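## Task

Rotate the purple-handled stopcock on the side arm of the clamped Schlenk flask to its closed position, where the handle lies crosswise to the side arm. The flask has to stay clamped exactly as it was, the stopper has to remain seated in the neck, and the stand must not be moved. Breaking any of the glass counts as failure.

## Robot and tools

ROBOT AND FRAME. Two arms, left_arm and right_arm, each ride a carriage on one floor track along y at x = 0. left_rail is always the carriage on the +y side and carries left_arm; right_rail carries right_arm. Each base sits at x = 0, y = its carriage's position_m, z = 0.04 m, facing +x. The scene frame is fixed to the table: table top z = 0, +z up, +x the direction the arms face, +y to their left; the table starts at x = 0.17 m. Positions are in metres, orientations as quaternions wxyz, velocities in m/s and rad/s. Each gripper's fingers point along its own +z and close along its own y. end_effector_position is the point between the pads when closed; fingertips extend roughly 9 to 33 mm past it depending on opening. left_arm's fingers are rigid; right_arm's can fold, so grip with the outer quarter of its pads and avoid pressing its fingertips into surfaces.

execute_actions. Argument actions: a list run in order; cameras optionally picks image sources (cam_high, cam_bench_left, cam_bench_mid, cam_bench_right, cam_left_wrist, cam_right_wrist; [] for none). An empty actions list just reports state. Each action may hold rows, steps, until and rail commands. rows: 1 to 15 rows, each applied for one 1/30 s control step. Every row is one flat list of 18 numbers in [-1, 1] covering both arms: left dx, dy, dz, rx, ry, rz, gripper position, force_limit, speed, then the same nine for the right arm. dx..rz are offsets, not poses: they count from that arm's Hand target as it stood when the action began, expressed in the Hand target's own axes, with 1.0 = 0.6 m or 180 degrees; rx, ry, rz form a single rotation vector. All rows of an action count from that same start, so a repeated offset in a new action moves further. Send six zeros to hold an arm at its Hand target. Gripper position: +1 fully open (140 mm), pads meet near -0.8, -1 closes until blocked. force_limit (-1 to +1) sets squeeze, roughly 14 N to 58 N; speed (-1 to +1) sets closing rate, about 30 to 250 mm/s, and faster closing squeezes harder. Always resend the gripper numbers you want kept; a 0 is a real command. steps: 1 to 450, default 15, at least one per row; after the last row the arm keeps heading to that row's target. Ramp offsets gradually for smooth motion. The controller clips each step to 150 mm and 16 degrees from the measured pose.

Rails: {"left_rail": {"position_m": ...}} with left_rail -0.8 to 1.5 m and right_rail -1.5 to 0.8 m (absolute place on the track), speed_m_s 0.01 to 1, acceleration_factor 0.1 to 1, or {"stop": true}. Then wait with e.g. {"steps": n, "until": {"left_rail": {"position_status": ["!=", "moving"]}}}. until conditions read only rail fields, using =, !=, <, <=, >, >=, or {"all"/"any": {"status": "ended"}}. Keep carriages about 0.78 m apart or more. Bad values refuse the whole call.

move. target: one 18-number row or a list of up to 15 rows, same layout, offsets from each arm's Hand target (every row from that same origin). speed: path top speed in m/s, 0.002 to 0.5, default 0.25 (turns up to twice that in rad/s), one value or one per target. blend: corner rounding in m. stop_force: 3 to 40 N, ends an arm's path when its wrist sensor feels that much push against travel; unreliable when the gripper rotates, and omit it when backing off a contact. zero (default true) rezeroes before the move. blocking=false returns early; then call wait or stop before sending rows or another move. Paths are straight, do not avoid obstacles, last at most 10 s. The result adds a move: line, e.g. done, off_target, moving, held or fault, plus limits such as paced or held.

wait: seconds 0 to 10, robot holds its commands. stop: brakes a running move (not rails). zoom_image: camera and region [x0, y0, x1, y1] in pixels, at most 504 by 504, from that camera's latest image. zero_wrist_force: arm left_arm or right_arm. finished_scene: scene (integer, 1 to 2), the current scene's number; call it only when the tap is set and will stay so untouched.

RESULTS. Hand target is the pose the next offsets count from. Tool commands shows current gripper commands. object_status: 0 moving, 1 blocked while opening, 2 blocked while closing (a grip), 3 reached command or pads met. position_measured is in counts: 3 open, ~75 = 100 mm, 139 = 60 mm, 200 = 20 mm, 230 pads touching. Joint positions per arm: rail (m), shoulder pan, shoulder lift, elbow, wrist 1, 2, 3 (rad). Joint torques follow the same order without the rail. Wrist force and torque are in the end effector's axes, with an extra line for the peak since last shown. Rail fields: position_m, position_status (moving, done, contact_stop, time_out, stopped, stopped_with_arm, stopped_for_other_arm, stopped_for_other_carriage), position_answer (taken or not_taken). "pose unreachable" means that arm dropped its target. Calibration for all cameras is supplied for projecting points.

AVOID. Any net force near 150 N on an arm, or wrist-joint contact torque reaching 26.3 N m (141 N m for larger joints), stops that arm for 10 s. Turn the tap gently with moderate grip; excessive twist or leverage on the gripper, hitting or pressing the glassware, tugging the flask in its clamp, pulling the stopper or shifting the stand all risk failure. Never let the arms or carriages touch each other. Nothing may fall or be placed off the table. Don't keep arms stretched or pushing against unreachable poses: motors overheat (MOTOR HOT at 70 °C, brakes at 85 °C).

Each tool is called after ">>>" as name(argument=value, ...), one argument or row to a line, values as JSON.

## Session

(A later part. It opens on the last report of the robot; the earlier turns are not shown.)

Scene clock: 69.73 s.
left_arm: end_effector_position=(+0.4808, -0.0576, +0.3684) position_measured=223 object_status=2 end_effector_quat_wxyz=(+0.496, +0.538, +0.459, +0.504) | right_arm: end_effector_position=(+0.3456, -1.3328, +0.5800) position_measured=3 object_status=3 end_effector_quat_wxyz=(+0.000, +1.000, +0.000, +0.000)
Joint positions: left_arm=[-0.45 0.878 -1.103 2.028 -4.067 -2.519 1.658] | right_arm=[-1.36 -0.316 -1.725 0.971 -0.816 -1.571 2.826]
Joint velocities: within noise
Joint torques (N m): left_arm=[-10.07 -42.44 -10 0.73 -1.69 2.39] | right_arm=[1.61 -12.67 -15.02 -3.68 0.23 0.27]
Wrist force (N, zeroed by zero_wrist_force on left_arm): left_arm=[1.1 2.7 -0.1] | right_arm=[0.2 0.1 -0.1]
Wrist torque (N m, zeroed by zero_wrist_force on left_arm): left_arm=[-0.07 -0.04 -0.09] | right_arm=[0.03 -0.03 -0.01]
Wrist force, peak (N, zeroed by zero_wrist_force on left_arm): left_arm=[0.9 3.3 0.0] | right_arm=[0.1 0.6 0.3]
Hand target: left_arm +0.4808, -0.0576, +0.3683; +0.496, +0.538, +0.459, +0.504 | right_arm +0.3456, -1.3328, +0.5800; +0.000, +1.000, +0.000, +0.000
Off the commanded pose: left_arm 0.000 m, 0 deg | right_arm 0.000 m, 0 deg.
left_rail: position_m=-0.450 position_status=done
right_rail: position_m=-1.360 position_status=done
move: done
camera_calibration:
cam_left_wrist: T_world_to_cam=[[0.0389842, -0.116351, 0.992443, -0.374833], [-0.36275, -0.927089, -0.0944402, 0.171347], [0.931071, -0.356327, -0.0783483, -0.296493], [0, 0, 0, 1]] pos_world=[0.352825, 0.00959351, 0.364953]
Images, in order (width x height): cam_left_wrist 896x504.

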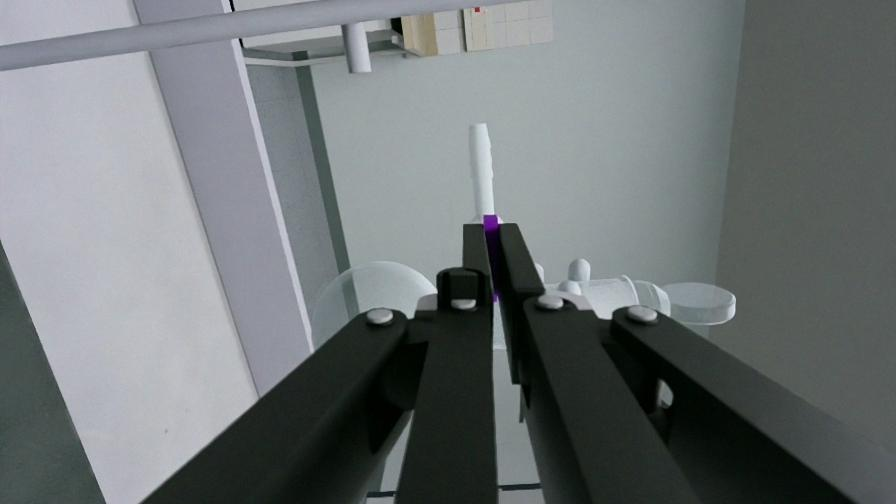

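>>> move(
  target=[0, 0, 0, 0, 0, 0.2222, -1, -1, -1, 0, 0, 0, 0, 0, 0, 1, 1, 1],
  speed=0.2,
  cameras=["cam_left_wrist"],
)

>>> zoom_image(
  camera="cam_left_wrist",
  region=[400, 150, 580, 310],
)

Scene clock: 72.53 s.
left_arm: end_effector_position=(+0.4808, -0.0576, +0.3683) position_measured=223 object_status=2 end_effector_quat_wxyz=(+0.293, +0.662, +0.248, +0.643) | right_arm: end_effector_position=(+0.3456, -1.3328, +0.5800) position_measured=3 object_status=3 end_effector_quat_wxyz=(+0.000, +1.000, +0.000, +0.000)
Joint positions: left_arm=[-0.45 0.878 -1.103 2.029 -4.067 -2.519 2.356] | right_arm=[-1.36 -0.316 -1.725 0.971 -0.816 -1.571 2.826]
Joint velocities: within noise
Joint torques (N m): left_arm=[6.47 -41.52 -3.99 0.58 1.33 2.17] | right_arm=[2.2 -13.14 -15.8 -3.72 0.13 0.25]
Wrist force (N, zeroed by zero_wrist_force on left_arm): left_arm=[5.1 0.4 0.5] | right_arm=[0.2 0.0 0.0]
Wrist torque (N m, zeroed by zero_wrist_force on left_arm): left_arm=[-0.12 -0.10 0.33] | right_arm=[0.01 -0.05 0.00]
Wrist force, peak (N, zeroed by zero_wrist_force on left_arm): left_arm=[5.3 0.5 0.5] | right_arm=[0.3 0.6 -0.2]
Hand target: left_arm +0.4808, -0.0576, +0.3683; +0.293, +0.662, +0.248, +0.643 | right_arm +0.3456, -1.3328, +0.5800; +0.000, +1.000, +0.000, +0.000
Off the commanded pose: left_arm 0.000 m, 0 deg | right_arm 0.000 m, 0 deg.
left_rail: position_m=-0.450 position_status=done
right_rail: position_m=-1.360 position_status=done
move: done
camera_calibration:
cam_left_wrist: T_world_to_cam=[[-0.00363366, -0.726181, 0.687494, -0.277131], [-0.343017, -0.644881, -0.682984, 0.394852], [0.939322, -0.238304, -0.246749, -0.231629], [0, 0, 0, 1]] pos_world=[0.352008, -0.00181305, 0.403049]
Images, in order (width x height): cam_left_wrist 896x504.

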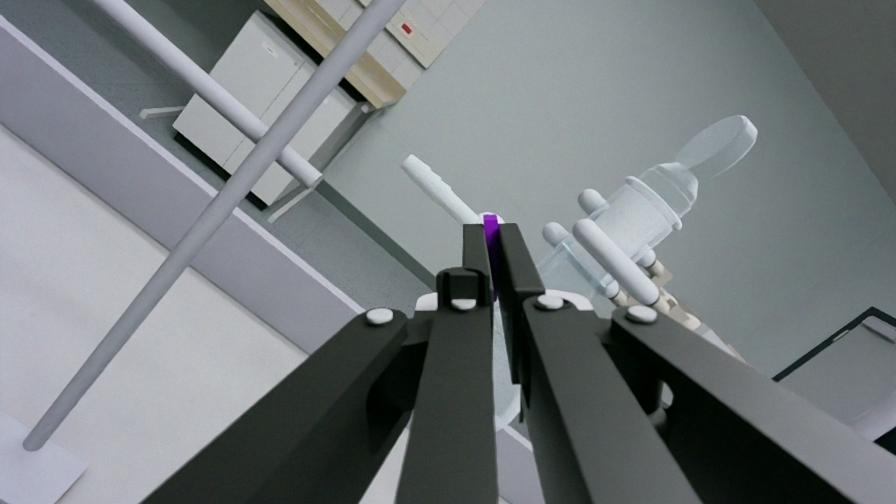

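Scaled by 2.800.

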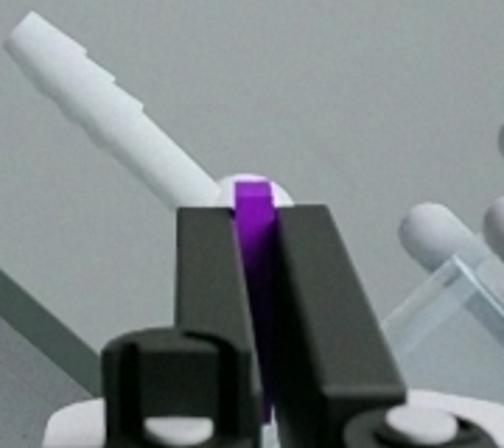

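>>> move(
  target=[0,0,0,0,0,0.25,-1,-1,-1,0,0,0,0,0,0,1,1,1],
  speed=0.2,
  cameras=["cam_left_wrist","cam_high"],
)

Scene clock: 77.07 s.
left_arm: end_effector_position=(+0.4808, -0.0576, +0.3683) position_measured=223 object_status=2 end_effector_quat_wxyz=(+0.025, +0.707, -0.025, +0.707) | right_arm: end_effector_position=(+0.3456, -1.3328, +0.5800) position_measured=3 object_status=3 end_effector_quat_wxyz=(+0.000, +1.000, +0.000, +0.000)
Joint positions: left_arm=[-0.45 0.878 -1.103 2.029 -4.067 -2.519 3.141] | right_arm=[-1.36 -0.316 -1.725 0.971 -0.816 -1.571 2.826]
Joint velocities: within noise
Joint torques (N m): left_arm=[3.2 -41.54 -3.91 0.96 1.59 2.17] | right_arm=[2.07 -13.51 -15.27 -3.69 0.14 0.39]
Wrist force (N, zeroed by zero_wrist_force on left_arm): left_arm=[5.6 -2.8 1.6] | right_arm=[0.0 0.4 0.2]
Wrist torque (N m, zeroed by zero_wrist_force on left_arm): left_arm=[-0.01 0.01 0.84] | right_arm=[0.10 -0.01 0.00]
Wrist force, peak (N, zeroed by zero_wrist_force on left_arm): left_arm=[5.8 -2.9 1.5] | right_arm=[0.3 0.5 -0.4]
Hand target: left_arm +0.4808, -0.0576, +0.3683; +0.025, +0.707, -0.025, +0.707 | right_arm +0.3456, -1.3328, +0.5800; +0.000, +1.000, +0.000, +0.000
Off the commanded pose: left_arm 0.000 m, 0 deg | right_arm 0.000 m, 0 deg.
left_rail: position_m=-0.450 position_status=done
right_rail: position_m=-1.360 position_status=done
move: done
camera_calibration:
cam_left_wrist: T_world_to_cam=[[-0.0226776, -0.999397, -0.0262845, -0.020798], [-0.295667, 0.0318196, -0.954761, 0.511172], [0.955022, -0.0138802, -0.29621, -0.208015], [0, 0, 0, 1]] pos_world=[0.349324, -0.039938, 0.425884]
Images, in order (width x height): cam_high 896x504, cam_left_wrist 896x504.

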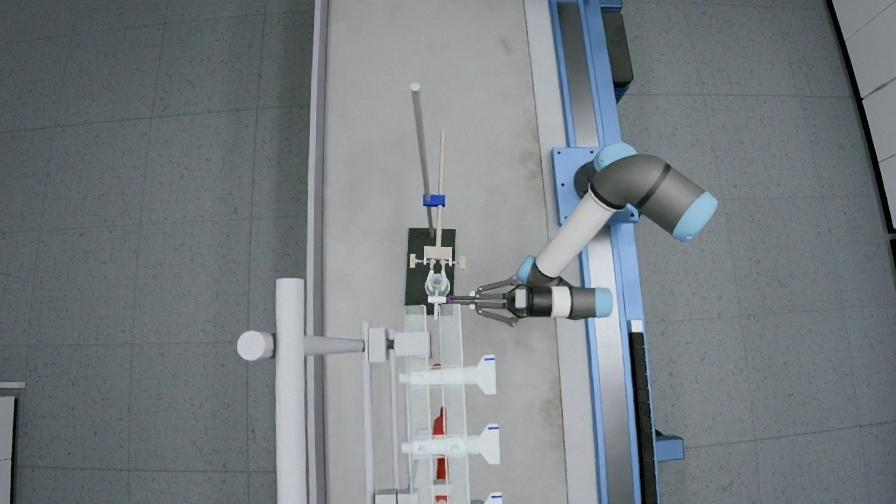

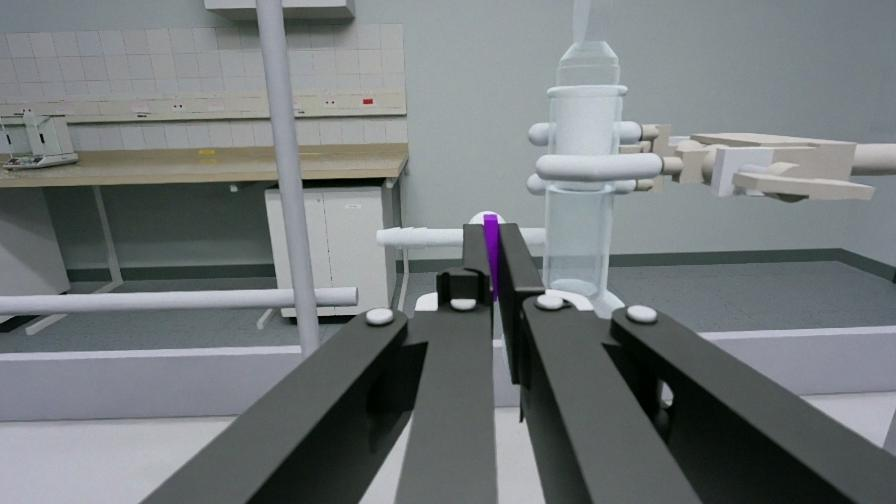

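>>> move(
  target=[
    [0,0,0,0,0,0,-0.5,-1,-1,0,0,0,0,0,0,1,1,1],
    [0,0,-0.15,0,0,0,-0.5,-1,-1,0,0,0,0,0,0,1,1,1],
  ],
  speed=0.1,
  cameras=["cam_left_wrist"],
)

>>> zoom_image(
  camera="cam_left_wrist",
  region=[370, 150, 650, 330],
)

Scene clock: 80.13 s.
left_arm: end_effector_position=(+0.3911, -0.0513, +0.3683) position_measured=192 object_status=3 end_effector_quat_wxyz=(+0.025, +0.707, -0.025, +0.707) | right_arm: end_effector_position=(+0.3456, -1.3328, +0.5800) position_measured=3 object_status=3 end_effector_quat_wxyz=(+0.000, +1.000, +0.000, +0.000)
Joint positions: left_arm=[-0.45 1.064 -1.136 2.087 -4.093 -2.705 3.142] | right_arm=[-1.36 -0.316 -1.725 0.971 -0.816 -1.571 2.826]
Joint velocities: within noise
Joint torques (N m): left_arm=[11.17 -41.48 -3.09 -3.06 -1.53 0.66] | right_arm=[2.13 -13.47 -16.42 -3.68 0.21 0.32]
Wrist force (N, zeroed by zero_wrist_force on left_arm): left_arm=[2.6 -2.6 1.3] | right_arm=[0.2 -0.1 -0.1]
Wrist torque (N m, zeroed by zero_wrist_force on left_arm): left_arm=[-0.01 -0.09 0.97] | right_arm=[-0.02 -0.05 -0.01]
Wrist force, peak (N, zeroed by zero_wrist_force on left_arm): left_arm=[5.9 -2.6 1.4] | right_arm=[0.4 0.3 -0.7]
Hand target: left_arm +0.3910, -0.0513, +0.3683; +0.025, +0.707, -0.025, +0.707 | right_arm +0.3456, -1.3328, +0.5800; +0.000, +1.000, +0.000, +0.000
Off the commanded pose: left_arm 0.000 m, 0 deg | right_arm 0.000 m, 0 deg.
left_rail: position_m=-0.450 position_status=done
right_rail: position_m=-1.360 position_status=done
move: done
camera_calibration:
cam_left_wrist: T_world_to_cam=[[-0.0226661, -0.999391, -0.0265272, -0.0164909], [-0.29569, 0.0320484, -0.954746, 0.484484], [0.955015, -0.0137966, -0.296236, -0.122291], [0, 0, 0, 1]] pos_world=[0.259673, -0.033695, 0.425895]
Images, in order (width x height): cam_left_wrist 896x504.

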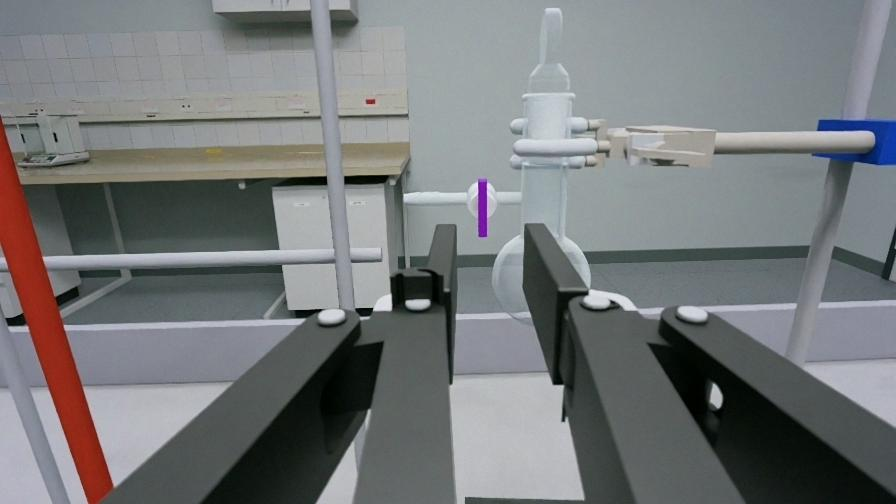

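Scaled by 1.800.

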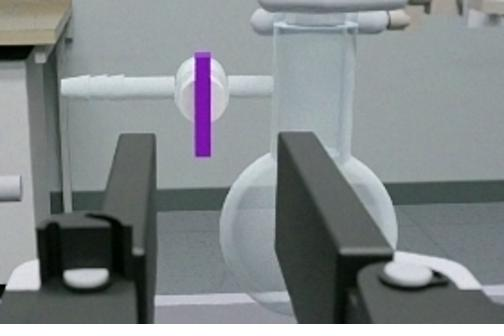

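>>> finished_scene(
  scene=1,
)

The scene is finished: the task was done.


## Next scene

Rotate the purple-handled stopcock on the side arm of the clamped Schlenk flask to its open position, where the handle lies along the side arm. The flask has to stay clamped exactly as it was, the stopper has to remain seated in the neck, and the stand must not be moved. Breaking any of the glass counts as failure.

>>> execute_actions(
  actions=[],
  cameras=["cam_high","cam_bench_mid"],
)

Scene clock: 0.00 s.
left_arm: end_effector_position=(+0.3456, +0.6984, +0.5800) position_measured=3 object_status=3 end_effector_quat_wxyz=(+0.000, +1.000, +0.000, +0.000) | right_arm: end_effector_position=(+0.3456, -1.3351, +0.5800) position_measured=3 object_status=3 end_effector_quat_wxyz=(+0.000, +1.000, +0.000, +0.000)
Joint positions: left_arm=[0.671 -0.316 -1.725 0.971 -0.816 -1.571 2.826] | right_arm=[-1.362 -0.316 -1.725 0.971 -0.816 -1.571 2.826]
Joint velocities: within noise
Joint torques (N m): no reading
Wrist force (N): no reading
Wrist torque (N m): no reading
Wrist force, peak (N): no reading
Hand target: left_arm +0.3456, +0.6984, +0.5800; +0.000, +1.000, +0.000, +0.000 | right_arm +0.3456, -1.3351, +0.5800; +0.000, +1.000, +0.000, +0.000
Tool commands: left_gripper/position=+1.0 left_gripper/force_limit=+1.0 left_gripper/speed=+1.0 right_gripper/position=+1.0 right_gripper/force_limit=+1.0 right_gripper/speed=+1.0
left_rail: position_m=0.671 position_status=done
right_rail: position_m=-1.362 position_status=done
Images, in order (width x height): cam_high 896x504, cam_bench_mid 896x504.

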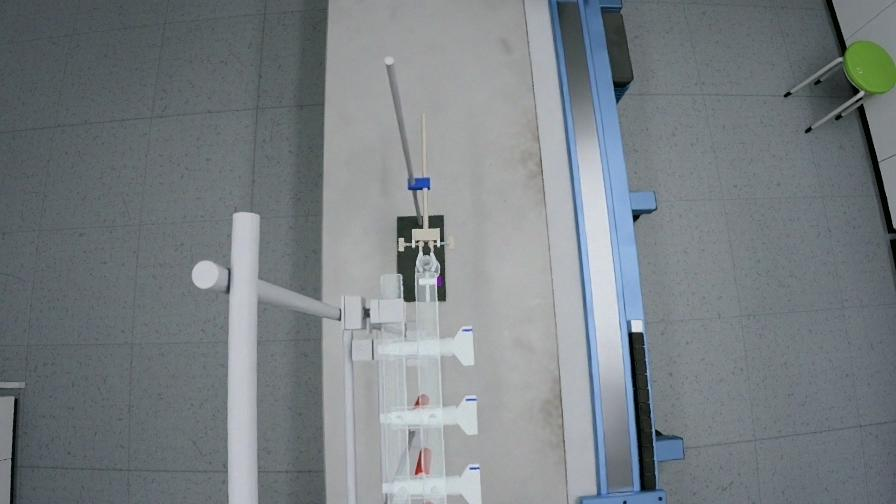

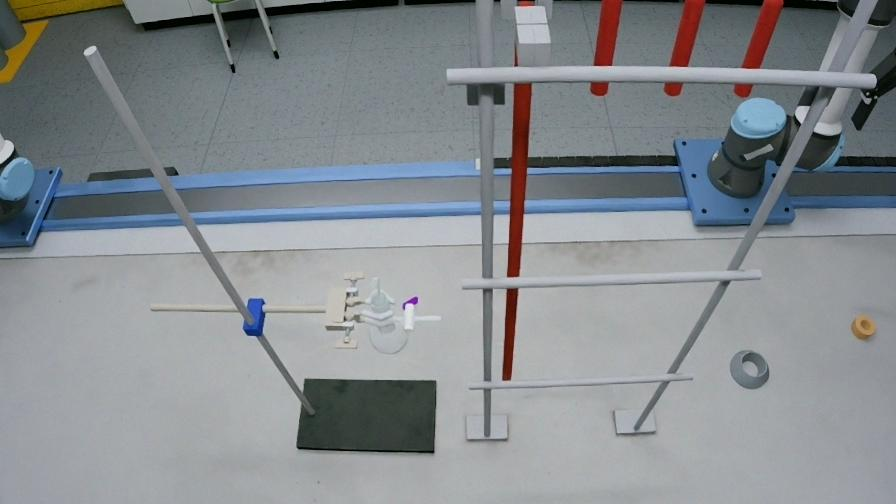

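>>> zoom_image(
  camera="cam_high",
  region=[390, 220, 480, 320],
)

>>> zoom_image(
  camera="cam_bench_mid",
  region=[330, 250, 460, 370],
)

>>> execute_actions(
  actions=[
    {"left_rail": {"position_m": -0.5}, "steps": 150, "until": {"left_rail": {"position_status": ["!=", "moving"]}}},
  ],
  cameras=[],
)

>>> move(
  target=[0.0907,-0.571,0.3333,0,0.5,0,-0.443,-1,0,0,0,0,0,0,0,1,1,1],
  speed=0.45,
  cameras=["cam_left_wrist","cam_high"],
)

>>> zoom_image(
  camera="cam_left_wrist",
  region=[350, 120, 650, 320],
)

>>> zoom_image(
  camera="cam_high",
  region=[400, 240, 500, 320],
)

Scaled by 5.040.

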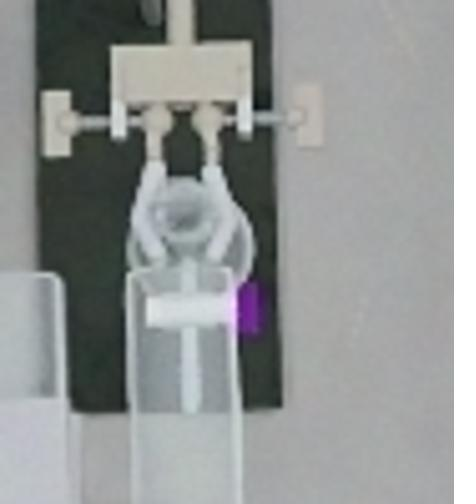

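Scaled by 3.877.

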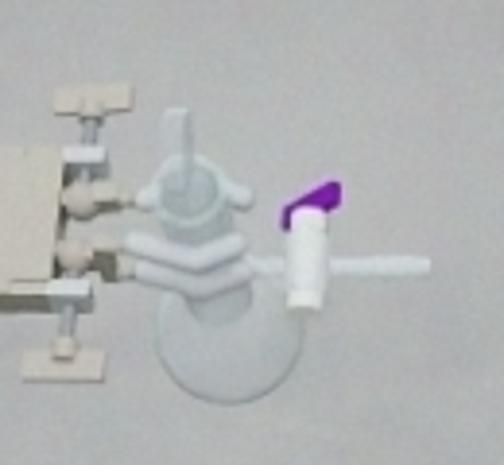

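Scene clock: 7.43 s.
left_arm: end_effector_position=(+0.3456, -0.4727, +0.5800) position_measured=3 object_status=3 end_effector_quat_wxyz=(+0.000, +1.000, +0.000, +0.000) | right_arm: end_effector_position=(+0.3456, -1.3351, +0.5800) position_measured=3 object_status=3 end_effector_quat_wxyz=(+0.000, +1.000, +0.000, +0.000)
Joint positions: left_arm=[-0.5 -0.316 -1.725 0.971 -0.816 -1.571 2.826] | right_arm=[-1.362 -0.316 -1.725 0.971 -0.816 -1.571 2.826]
Joint velocities: within noise
Joint torques (N m): left_arm=[-0.28 -13.69 -18.26 -4 0.16 0.07] | right_arm=[0.35 -12.27 -17.78 -3.49 0.28 0.07]
Wrist force (N): left_arm=[0.2 0.1 0.5] | right_arm=[0.1 -0.1 -0.4]
Wrist torque (N m): left_arm=[0.02 -0.04 0.00] | right_arm=[-0.01 -0.03 0.00]
Wrist force, peak (N): left_arm=[0.2 -3.5 0.3] | right_arm=[0.1 -0.1 -0.7]
Hand target: left_arm +0.3456, -0.4727, +0.5800; +0.000, +1.000, +0.000, +0.000 | right_arm +0.3456, -1.3351, +0.5800; +0.000, +1.000, +0.000, +0.000
Tool commands: left_gripper/position=+1.0 left_gripper/force_limit=+1.0 left_gripper/speed=+1.0 right_gripper/position=+1.0 right_gripper/force_limit=+1.0 right_gripper/speed=+1.0
left_rail: position_m=-0.500 position_status=done
right_rail: position_m=-1.362 position_status=done
No camera images: "cameras" was empty.

Scene clock: 10.47 s.
left_arm: end_effector_position=(+0.4000, -0.1302, +0.3800) position_measured=185 object_status=3 end_effector_quat_wxyz=(+0.000, +0.707, +0.000, +0.707) | right_arm: end_effector_position=(+0.3456, -1.3351, +0.5800) position_measured=3 object_status=3 end_effector_quat_wxyz=(+0.000, +1.000, +0.000, +0.000)
Joint positions: left_arm=[-0.5 0.977 -1.244 2.22 -4.117 -2.548 3.142] | right_arm=[-1.362 -0.316 -1.725 0.971 -0.816 -1.571 2.826]
Joint velocities: within noise
Joint torques (N m): left_arm=[-14.05 -19.85 -25.07 -3.55 1.57 -1.93] | right_arm=[-0.24 -13.29 -16.81 -3.79 0.14 0.12]
Wrist force (N): left_arm=[4.2 -2.0 5.1] | right_arm=[0.0 0.1 -0.5]
Wrist torque (N m): left_arm=[-0.86 -0.05 0.45] | right_arm=[0.02 -0.01 0.00]
Wrist force, peak (N): left_arm=[4.4 -2.2 5.2] | right_arm=[0.0 -0.3 -0.6]
Hand target: left_arm +0.4000, -0.1302, +0.3800; +0.000, +0.707, +0.000, +0.707 | right_arm +0.3456, -1.3351, +0.5800; +0.000, +1.000, +0.000, +0.000
Off the commanded pose: left_arm 0.000 m, 0 deg | right_arm 0.000 m, 0 deg.
left_rail: position_m=-0.500 position_status=done
right_rail: position_m=-1.362 position_status=done
move: done; limits=paced
camera_calibration:
cam_left_wrist: T_world_to_cam=[[0.0470679, -0.998538, -0.0265778, -0.122564], [-0.297338, 0.0113955, -0.954704, 0.498766], [0.953611, 0.0528385, -0.296367, -0.119106], [0, 0, 0, 1]] pos_world=[0.267652, -0.121775, 0.437617]
Images, in order (width x height): cam_high 896x504, cam_left_wrist 896x504.

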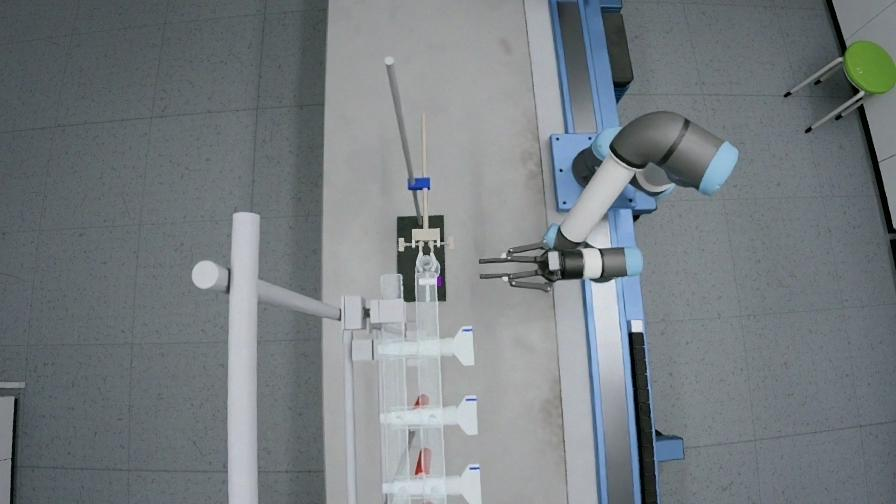

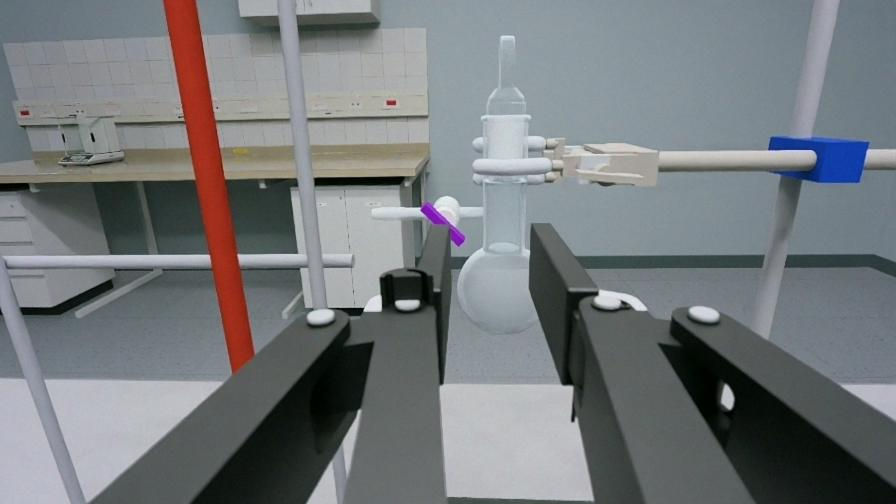

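Scaled by 1.680.

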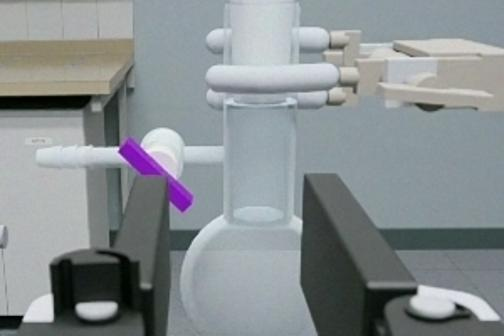

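Scaled by 5.040.

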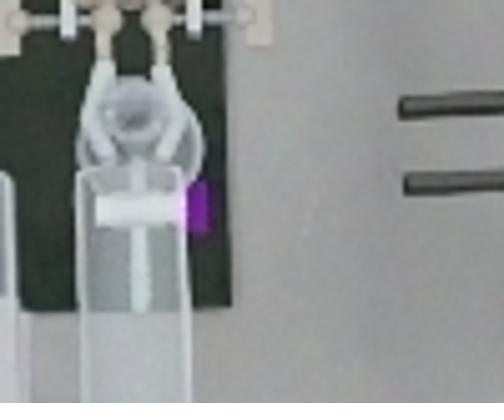

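>>> zoom_image(
  camera="cam_left_wrist",
  region=[405, 180, 495, 260],
)

Scaled by 5.600.

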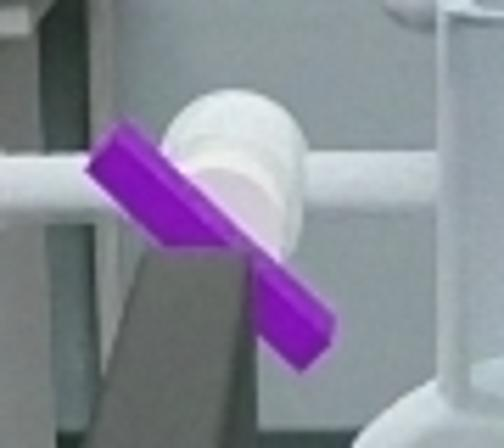

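>>> move(
  target=[-0.02217,-0.04283,0.08333,-0.00788,-0.003375,-0.2578,-0.443,-1,0,0,0,0,0,0,0,1,1,1],
  speed=0.4,
  cameras=["cam_left_wrist","cam_high"],
)

>>> zoom_image(
  camera="cam_left_wrist",
  region=[410, 160, 570, 280],
)

>>> zoom_image(
  camera="cam_high",
  region=[415, 250, 485, 310],
)

Scene clock: 21.60 s.
left_arm: end_effector_position=(+0.4500, -0.1045, +0.3667) position_measured=185 object_status=3 end_effector_quat_wxyz=(+0.287, +0.654, +0.270, +0.646) | right_arm: end_effector_position=(+0.3456, -1.3351, +0.5800) position_measured=3 object_status=3 end_effector_quat_wxyz=(+0.000, +1.000, +0.000, +0.000)
Joint positions: left_arm=[-0.5 0.922 -1.134 2.091 -4.098 -2.519 2.332] | right_arm=[-1.362 -0.316 -1.725 0.971 -0.816 -1.571 2.826]
Joint velocities: within noise
Joint torques (N m): left_arm=[-14.1 -25.31 -25.32 -3.93 1.56 -1.94] | right_arm=[0.43 -12.73 -14.78 -3.83 0.24 0.24]
Wrist force (N): left_arm=[4.0 -0.7 4.0] | right_arm=[-0.2 0.1 -0.5]
Wrist torque (N m): left_arm=[-0.94 -0.15 -0.07] | right_arm=[0.03 0.04 0.00]
Wrist force, peak (N): left_arm=[4.5 -2.1 5.5] | right_arm=[0.2 0.1 -0.6]
Hand target: left_arm +0.4500, -0.1045, +0.3667; +0.287, +0.654, +0.270, +0.646 | right_arm +0.3456, -1.3351, +0.5800; +0.000, +1.000, +0.000, +0.000
Off the commanded pose: left_arm 0.000 m, 0 deg | right_arm 0.000 m, 0 deg.
left_rail: position_m=-0.500 position_status=done
right_rail: position_m=-1.362 position_status=done
move: done
camera_calibration:
cam_left_wrist: T_world_to_cam=[[0.0285762, -0.708866, 0.704764, -0.329181], [-0.315061, -0.675502, -0.666659, 0.331228], [0.948641, -0.202993, -0.242639, -0.216275], [0, 0, 0, 1]] pos_world=[0.318931, -0.0535019, 0.400335]
Images, in order (width x height): cam_high 896x504, cam_left_wrist 896x504.

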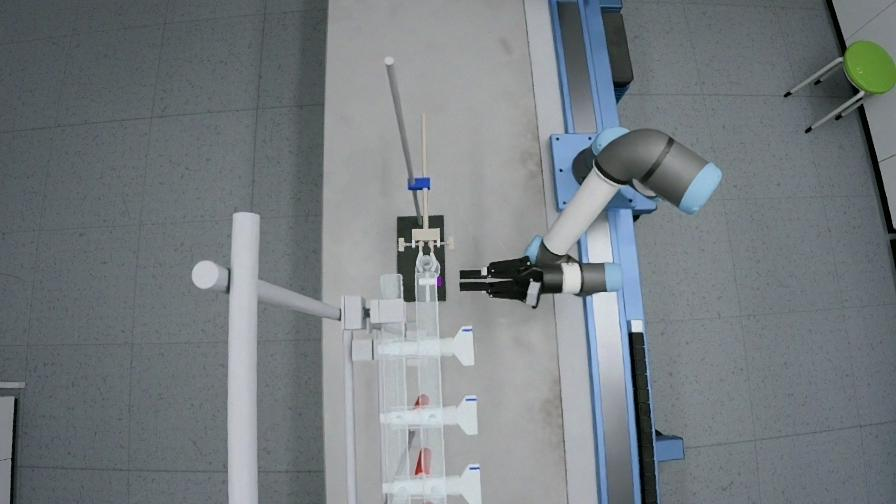

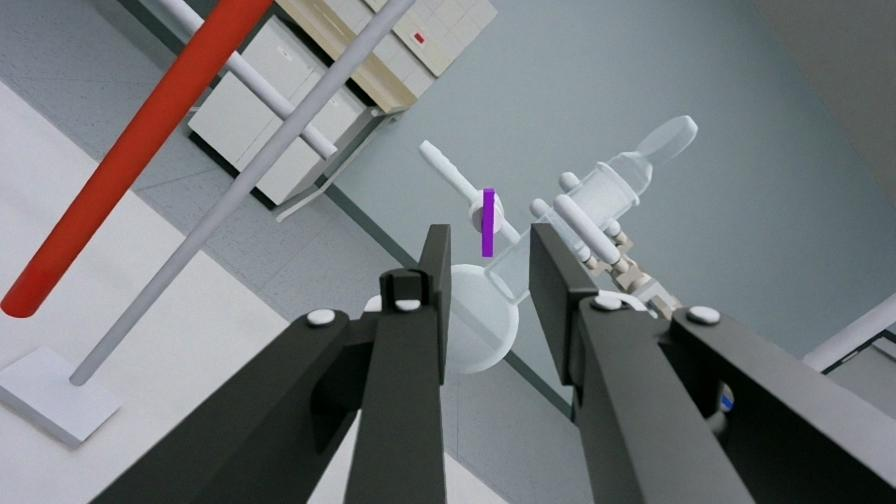

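Scaled by 3.150.

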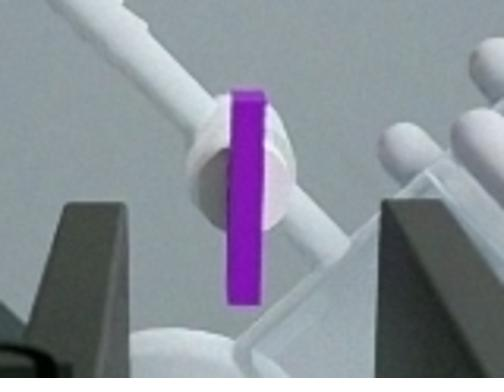

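Scaled by 7.200.

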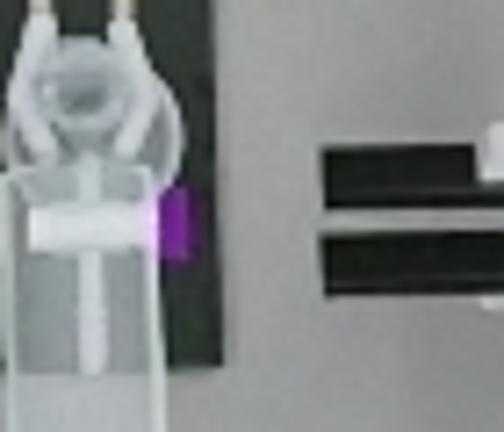

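>>> move(
  target=[0.005,0.0015,0.08167,0,0,0,-0.443,-1,0,0,0,0,0,0,0,1,1,1],
  speed=0.07,
  stop_force=8,
  cameras=["cam_left_wrist","cam_high"],
)

>>> zoom_image(
  camera="cam_high",
  region=[415, 250, 485, 310],
)

>>> zoom_image(
  camera="cam_left_wrist",
  region=[430, 180, 550, 270],
)

Scene clock: 27.90 s.
left_arm: end_effector_position=(+0.4990, -0.1042, +0.3694) position_measured=185 object_status=3 end_effector_quat_wxyz=(+0.287, +0.653, +0.270, +0.646) | right_arm: end_effector_position=(+0.3456, -1.3351, +0.5800) position_measured=3 object_status=3 end_effector_quat_wxyz=(+0.000, +1.000, +0.000, +0.000)
Joint positions: left_arm=[-0.5 0.831 -1.109 2.035 -4.067 -2.428 2.332] | right_arm=[-1.362 -0.316 -1.725 0.971 -0.816 -1.571 2.826]
Joint velocities: within noise
Joint torques (N m): left_arm=[-14.11 -26.68 -25.2 0.08 1.53 0.44] | right_arm=[0.94 -13.74 -15.09 -3.7 0.09 0.24]
Wrist force (N): left_arm=[4.2 -0.7 4.1] | right_arm=[0.0 -0.1 -0.3]
Wrist torque (N m): left_arm=[-0.94 -0.18 -0.07] | right_arm=[-0.01 -0.01 0.00]
Wrist force, peak (N): left_arm=[3.9 -0.8 4.7] | right_arm=[0.0 0.0 -0.7]
Hand target: left_arm +0.4990, -0.1042, +0.3694; +0.287, +0.654, +0.270, +0.646 | right_arm +0.3456, -1.3351, +0.5800; +0.000, +1.000, +0.000, +0.000
Off the commanded pose: left_arm 0.000 m, 0 deg | right_arm 0.000 m, 0 deg.
left_rail: position_m=-0.500 position_status=done
right_rail: position_m=-1.362 position_status=done
move: done
camera_calibration:
cam_left_wrist: T_world_to_cam=[[0.0285163, -0.708743, 0.70489, -0.332308], [-0.315007, -0.675618, -0.666567, 0.348602], [0.948661, -0.203037, -0.242525, -0.262134], [0, 0, 0, 1]] pos_world=[0.367964, -0.0532217, 0.403033]
Images, in order (width x height): cam_high 896x504, cam_left_wrist 896x504.

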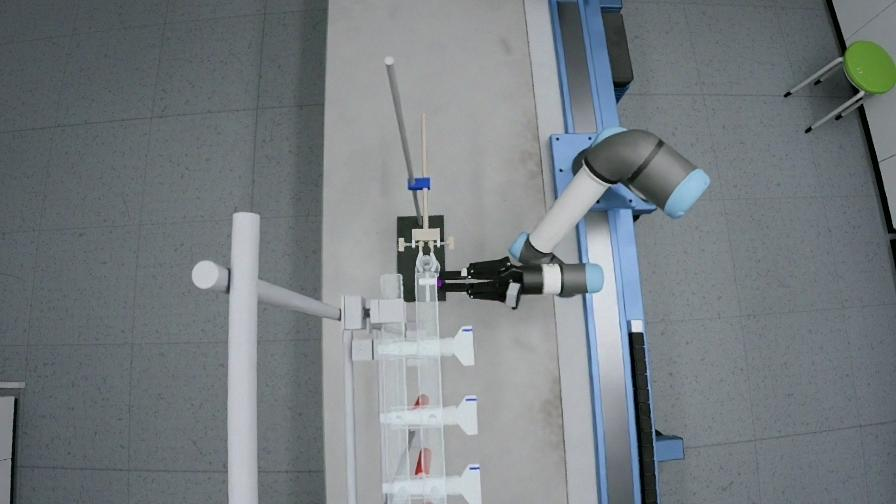

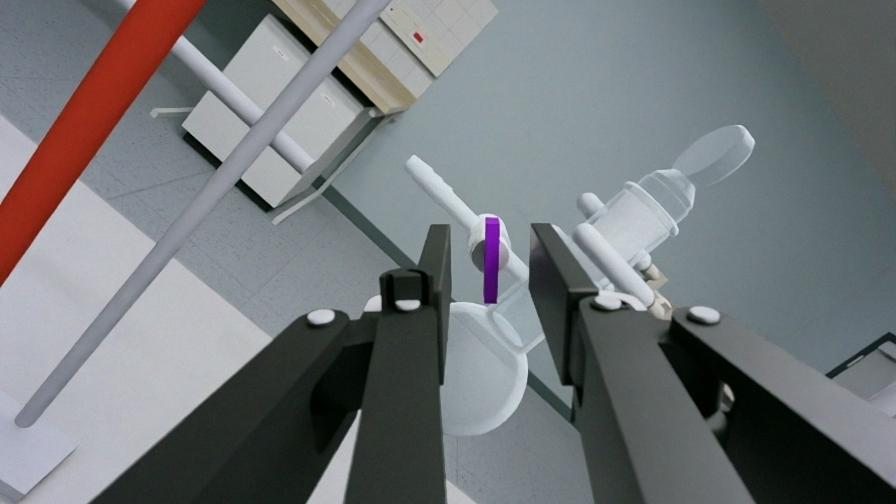

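Scaled by 7.200.

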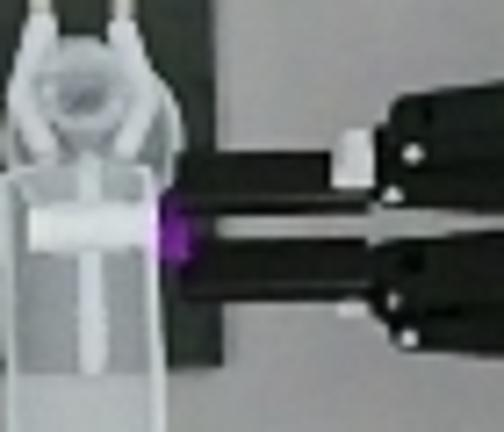

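Scaled by 4.200.

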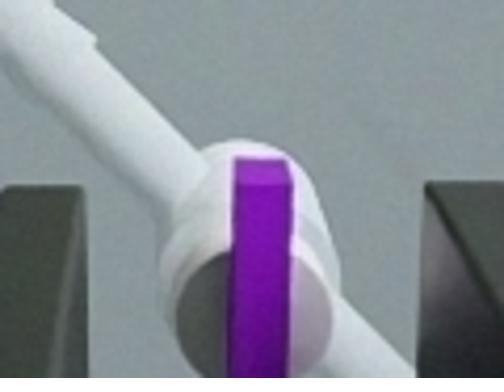

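>>> zero_wrist_force(
  arm="left_arm",
)

>>> execute_actions(
  actions=[
    {"rows": [[0,0,0,0,0,0,-1,-1,-1,0,0,0,0,0,0,1,1,1]], "steps": 45},
  ],
  cameras=["cam_left_wrist"],
)

>>> zoom_image(
  camera="cam_left_wrist",
  region=[430, 190, 550, 320],
)

Wrist force sensor zeroed.

Scene clock: 30.37 s.
left_arm: end_effector_position=(+0.4991, -0.1042, +0.3694) position_measured=223 object_status=2 end_effector_quat_wxyz=(+0.287, +0.654, +0.270, +0.646) | right_arm: end_effector_position=(+0.3456, -1.3351, +0.5800) position_measured=3 object_status=3 end_effector_quat_wxyz=(+0.000, +1.000, +0.000, +0.000)
Joint positions: left_arm=[-0.5 0.831 -1.109 2.035 -4.067 -2.428 2.332] | right_arm=[-1.362 -0.316 -1.725 0.971 -0.816 -1.571 2.826]
Joint velocities: within noise
Joint torques (N m): left_arm=[-7.06 -27.85 -20.17 -0.11 1.37 0.52] | right_arm=[0.95 -12.92 -15.17 -3.78 0.11 0.24]
Wrist force (N, zeroed by zero_wrist_force on left_arm): left_arm=[-0.5 2.7 0.5] | right_arm=[0.0 -0.2 -0.2]
Wrist torque (N m, zeroed by zero_wrist_force on left_arm): left_arm=[-0.11 -0.02 0.08] | right_arm=[-0.04 -0.01 0.00]
Wrist force, peak (N, zeroed by zero_wrist_force on left_arm): left_arm=[-1.0 3.0 0.6] | right_arm=[0.3 -0.4 -0.4]
Hand target: left_arm +0.4990, -0.1042, +0.3694; +0.287, +0.654, +0.270, +0.646 | right_arm +0.3456, -1.3351, +0.5800; +0.000, +1.000, +0.000, +0.000
Off the commanded pose: left_arm 0.000 m, 0 deg | right_arm 0.000 m, 0 deg.
left_rail: position_m=-0.500 position_status=done
right_rail: position_m=-1.362 position_status=done
camera_calibration:
cam_left_wrist: T_world_to_cam=[[0.0284999, -0.708748, 0.704886, -0.332307], [-0.315022, -0.675606, -0.666571, 0.348608], [0.948656, -0.203057, -0.242526, -0.262144], [0, 0, 0, 1]] pos_world=[0.367975, -0.0532305, 0.403033]
Images, in order (width x height): cam_left_wrist 896x504.

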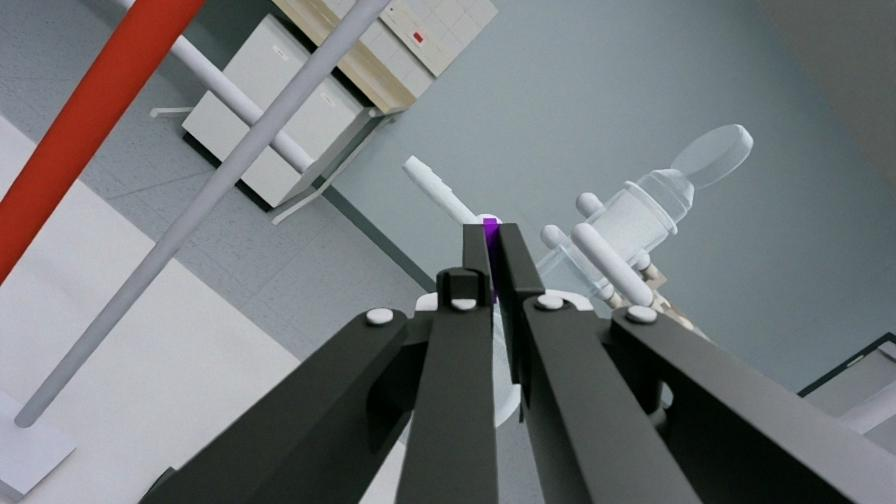

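Scaled by 3.877.

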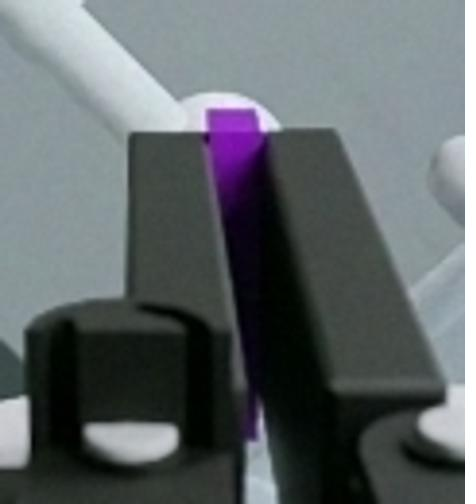

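>>> move(
  target=[
    [0,0,0,0,0,-0.24,-1,-1,-1,0,0,0,0,0,0,1,1,1],
    [0,0,0,0,0,-0.24,-0.5,-1,-1,0,0,0,0,0,0,1,1,1],
    [0,0,-0.1,0,0,-0.24,-0.5,-1,-1,0,0,0,0,0,0,1,1,1],
  ],
  speed=[0.25,0.25,0.12],
  cameras=["cam_left_wrist"],
)

>>> zoom_image(
  camera="cam_left_wrist",
  region=[400, 120, 600, 290],
)

Scene clock: 37.93 s.
left_arm: end_effector_position=(+0.4392, -0.1026, +0.3694) position_measured=192 object_status=3 end_effector_quat_wxyz=(+0.505, +0.508, +0.492, +0.495) | right_arm: end_effector_position=(+0.3456, -1.3351, +0.5800) position_measured=3 object_status=3 end_effector_quat_wxyz=(+0.000, +1.000, +0.000, +0.000)
Joint positions: left_arm=[-0.5 0.946 -1.143 2.095 -4.093 -2.543 1.578] | right_arm=[-1.362 -0.316 -1.725 0.971 -0.816 -1.571 2.826]
Joint velocities: within noise
Joint torques (N m): left_arm=[13.22 -43.35 -5.14 -3.92 -1.49 -0.02] | right_arm=[2.4 -14.24 -14.67 -3.67 0.33 0.21]
Wrist force (N, zeroed by zero_wrist_force on left_arm): left_arm=[-2.6 0.9 -0.6] | right_arm=[-0.3 0.1 -0.3]
Wrist torque (N m, zeroed by zero_wrist_force on left_arm): left_arm=[0.00 0.24 -0.45] | right_arm=[0.01 0.06 0.00]
Wrist force, peak (N, zeroed by zero_wrist_force on left_arm): left_arm=[-1.7 -3.3 -1.3] | right_arm=[-0.1 0.2 -0.7]
Hand target: left_arm +0.4391, -0.1026, +0.3694; +0.505, +0.508, +0.492, +0.495 | right_arm +0.3456, -1.3351, +0.5800; +0.000, +1.000, +0.000, +0.000
Off the commanded pose: left_arm 0.000 m, 0 deg | right_arm 0.000 m, 0 deg.
left_rail: position_m=-0.500 position_status=done
right_rail: position_m=-1.362 position_status=done
move: done
camera_calibration:
cam_left_wrist: T_world_to_cam=[[0.0461813, -0.0346427, 0.998332, -0.376482], [-0.322112, -0.946532, -0.0179449, 0.0664846], [0.945575, -0.320746, -0.0548709, -0.285062], [0, 0, 0, 1]] pos_world=[0.30835, -0.0415452, 0.361406]
Images, in order (width x height): cam_left_wrist 896x504.

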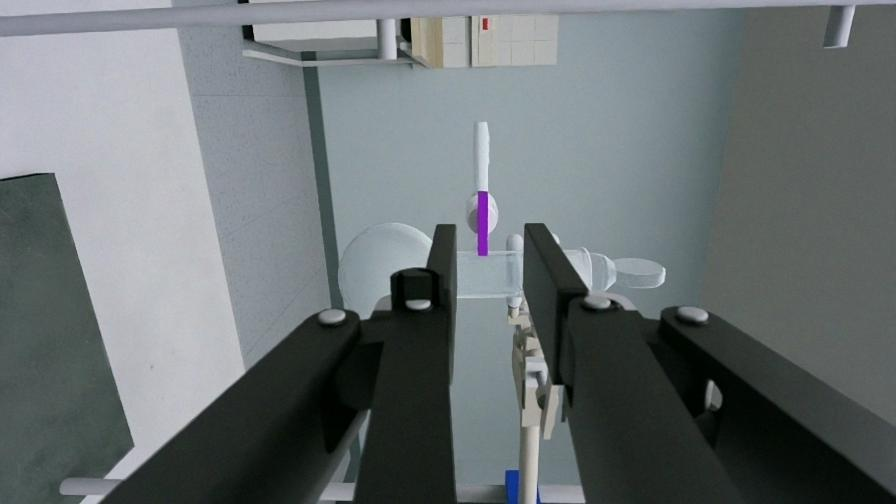

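Scaled by 2.520.

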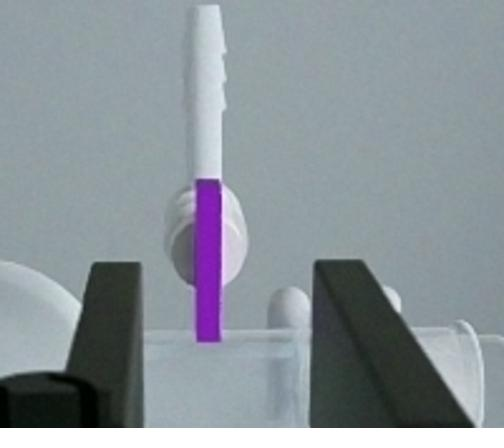

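>>> finished_scene(
  scene=2,
)

The scene is finished: the task was done.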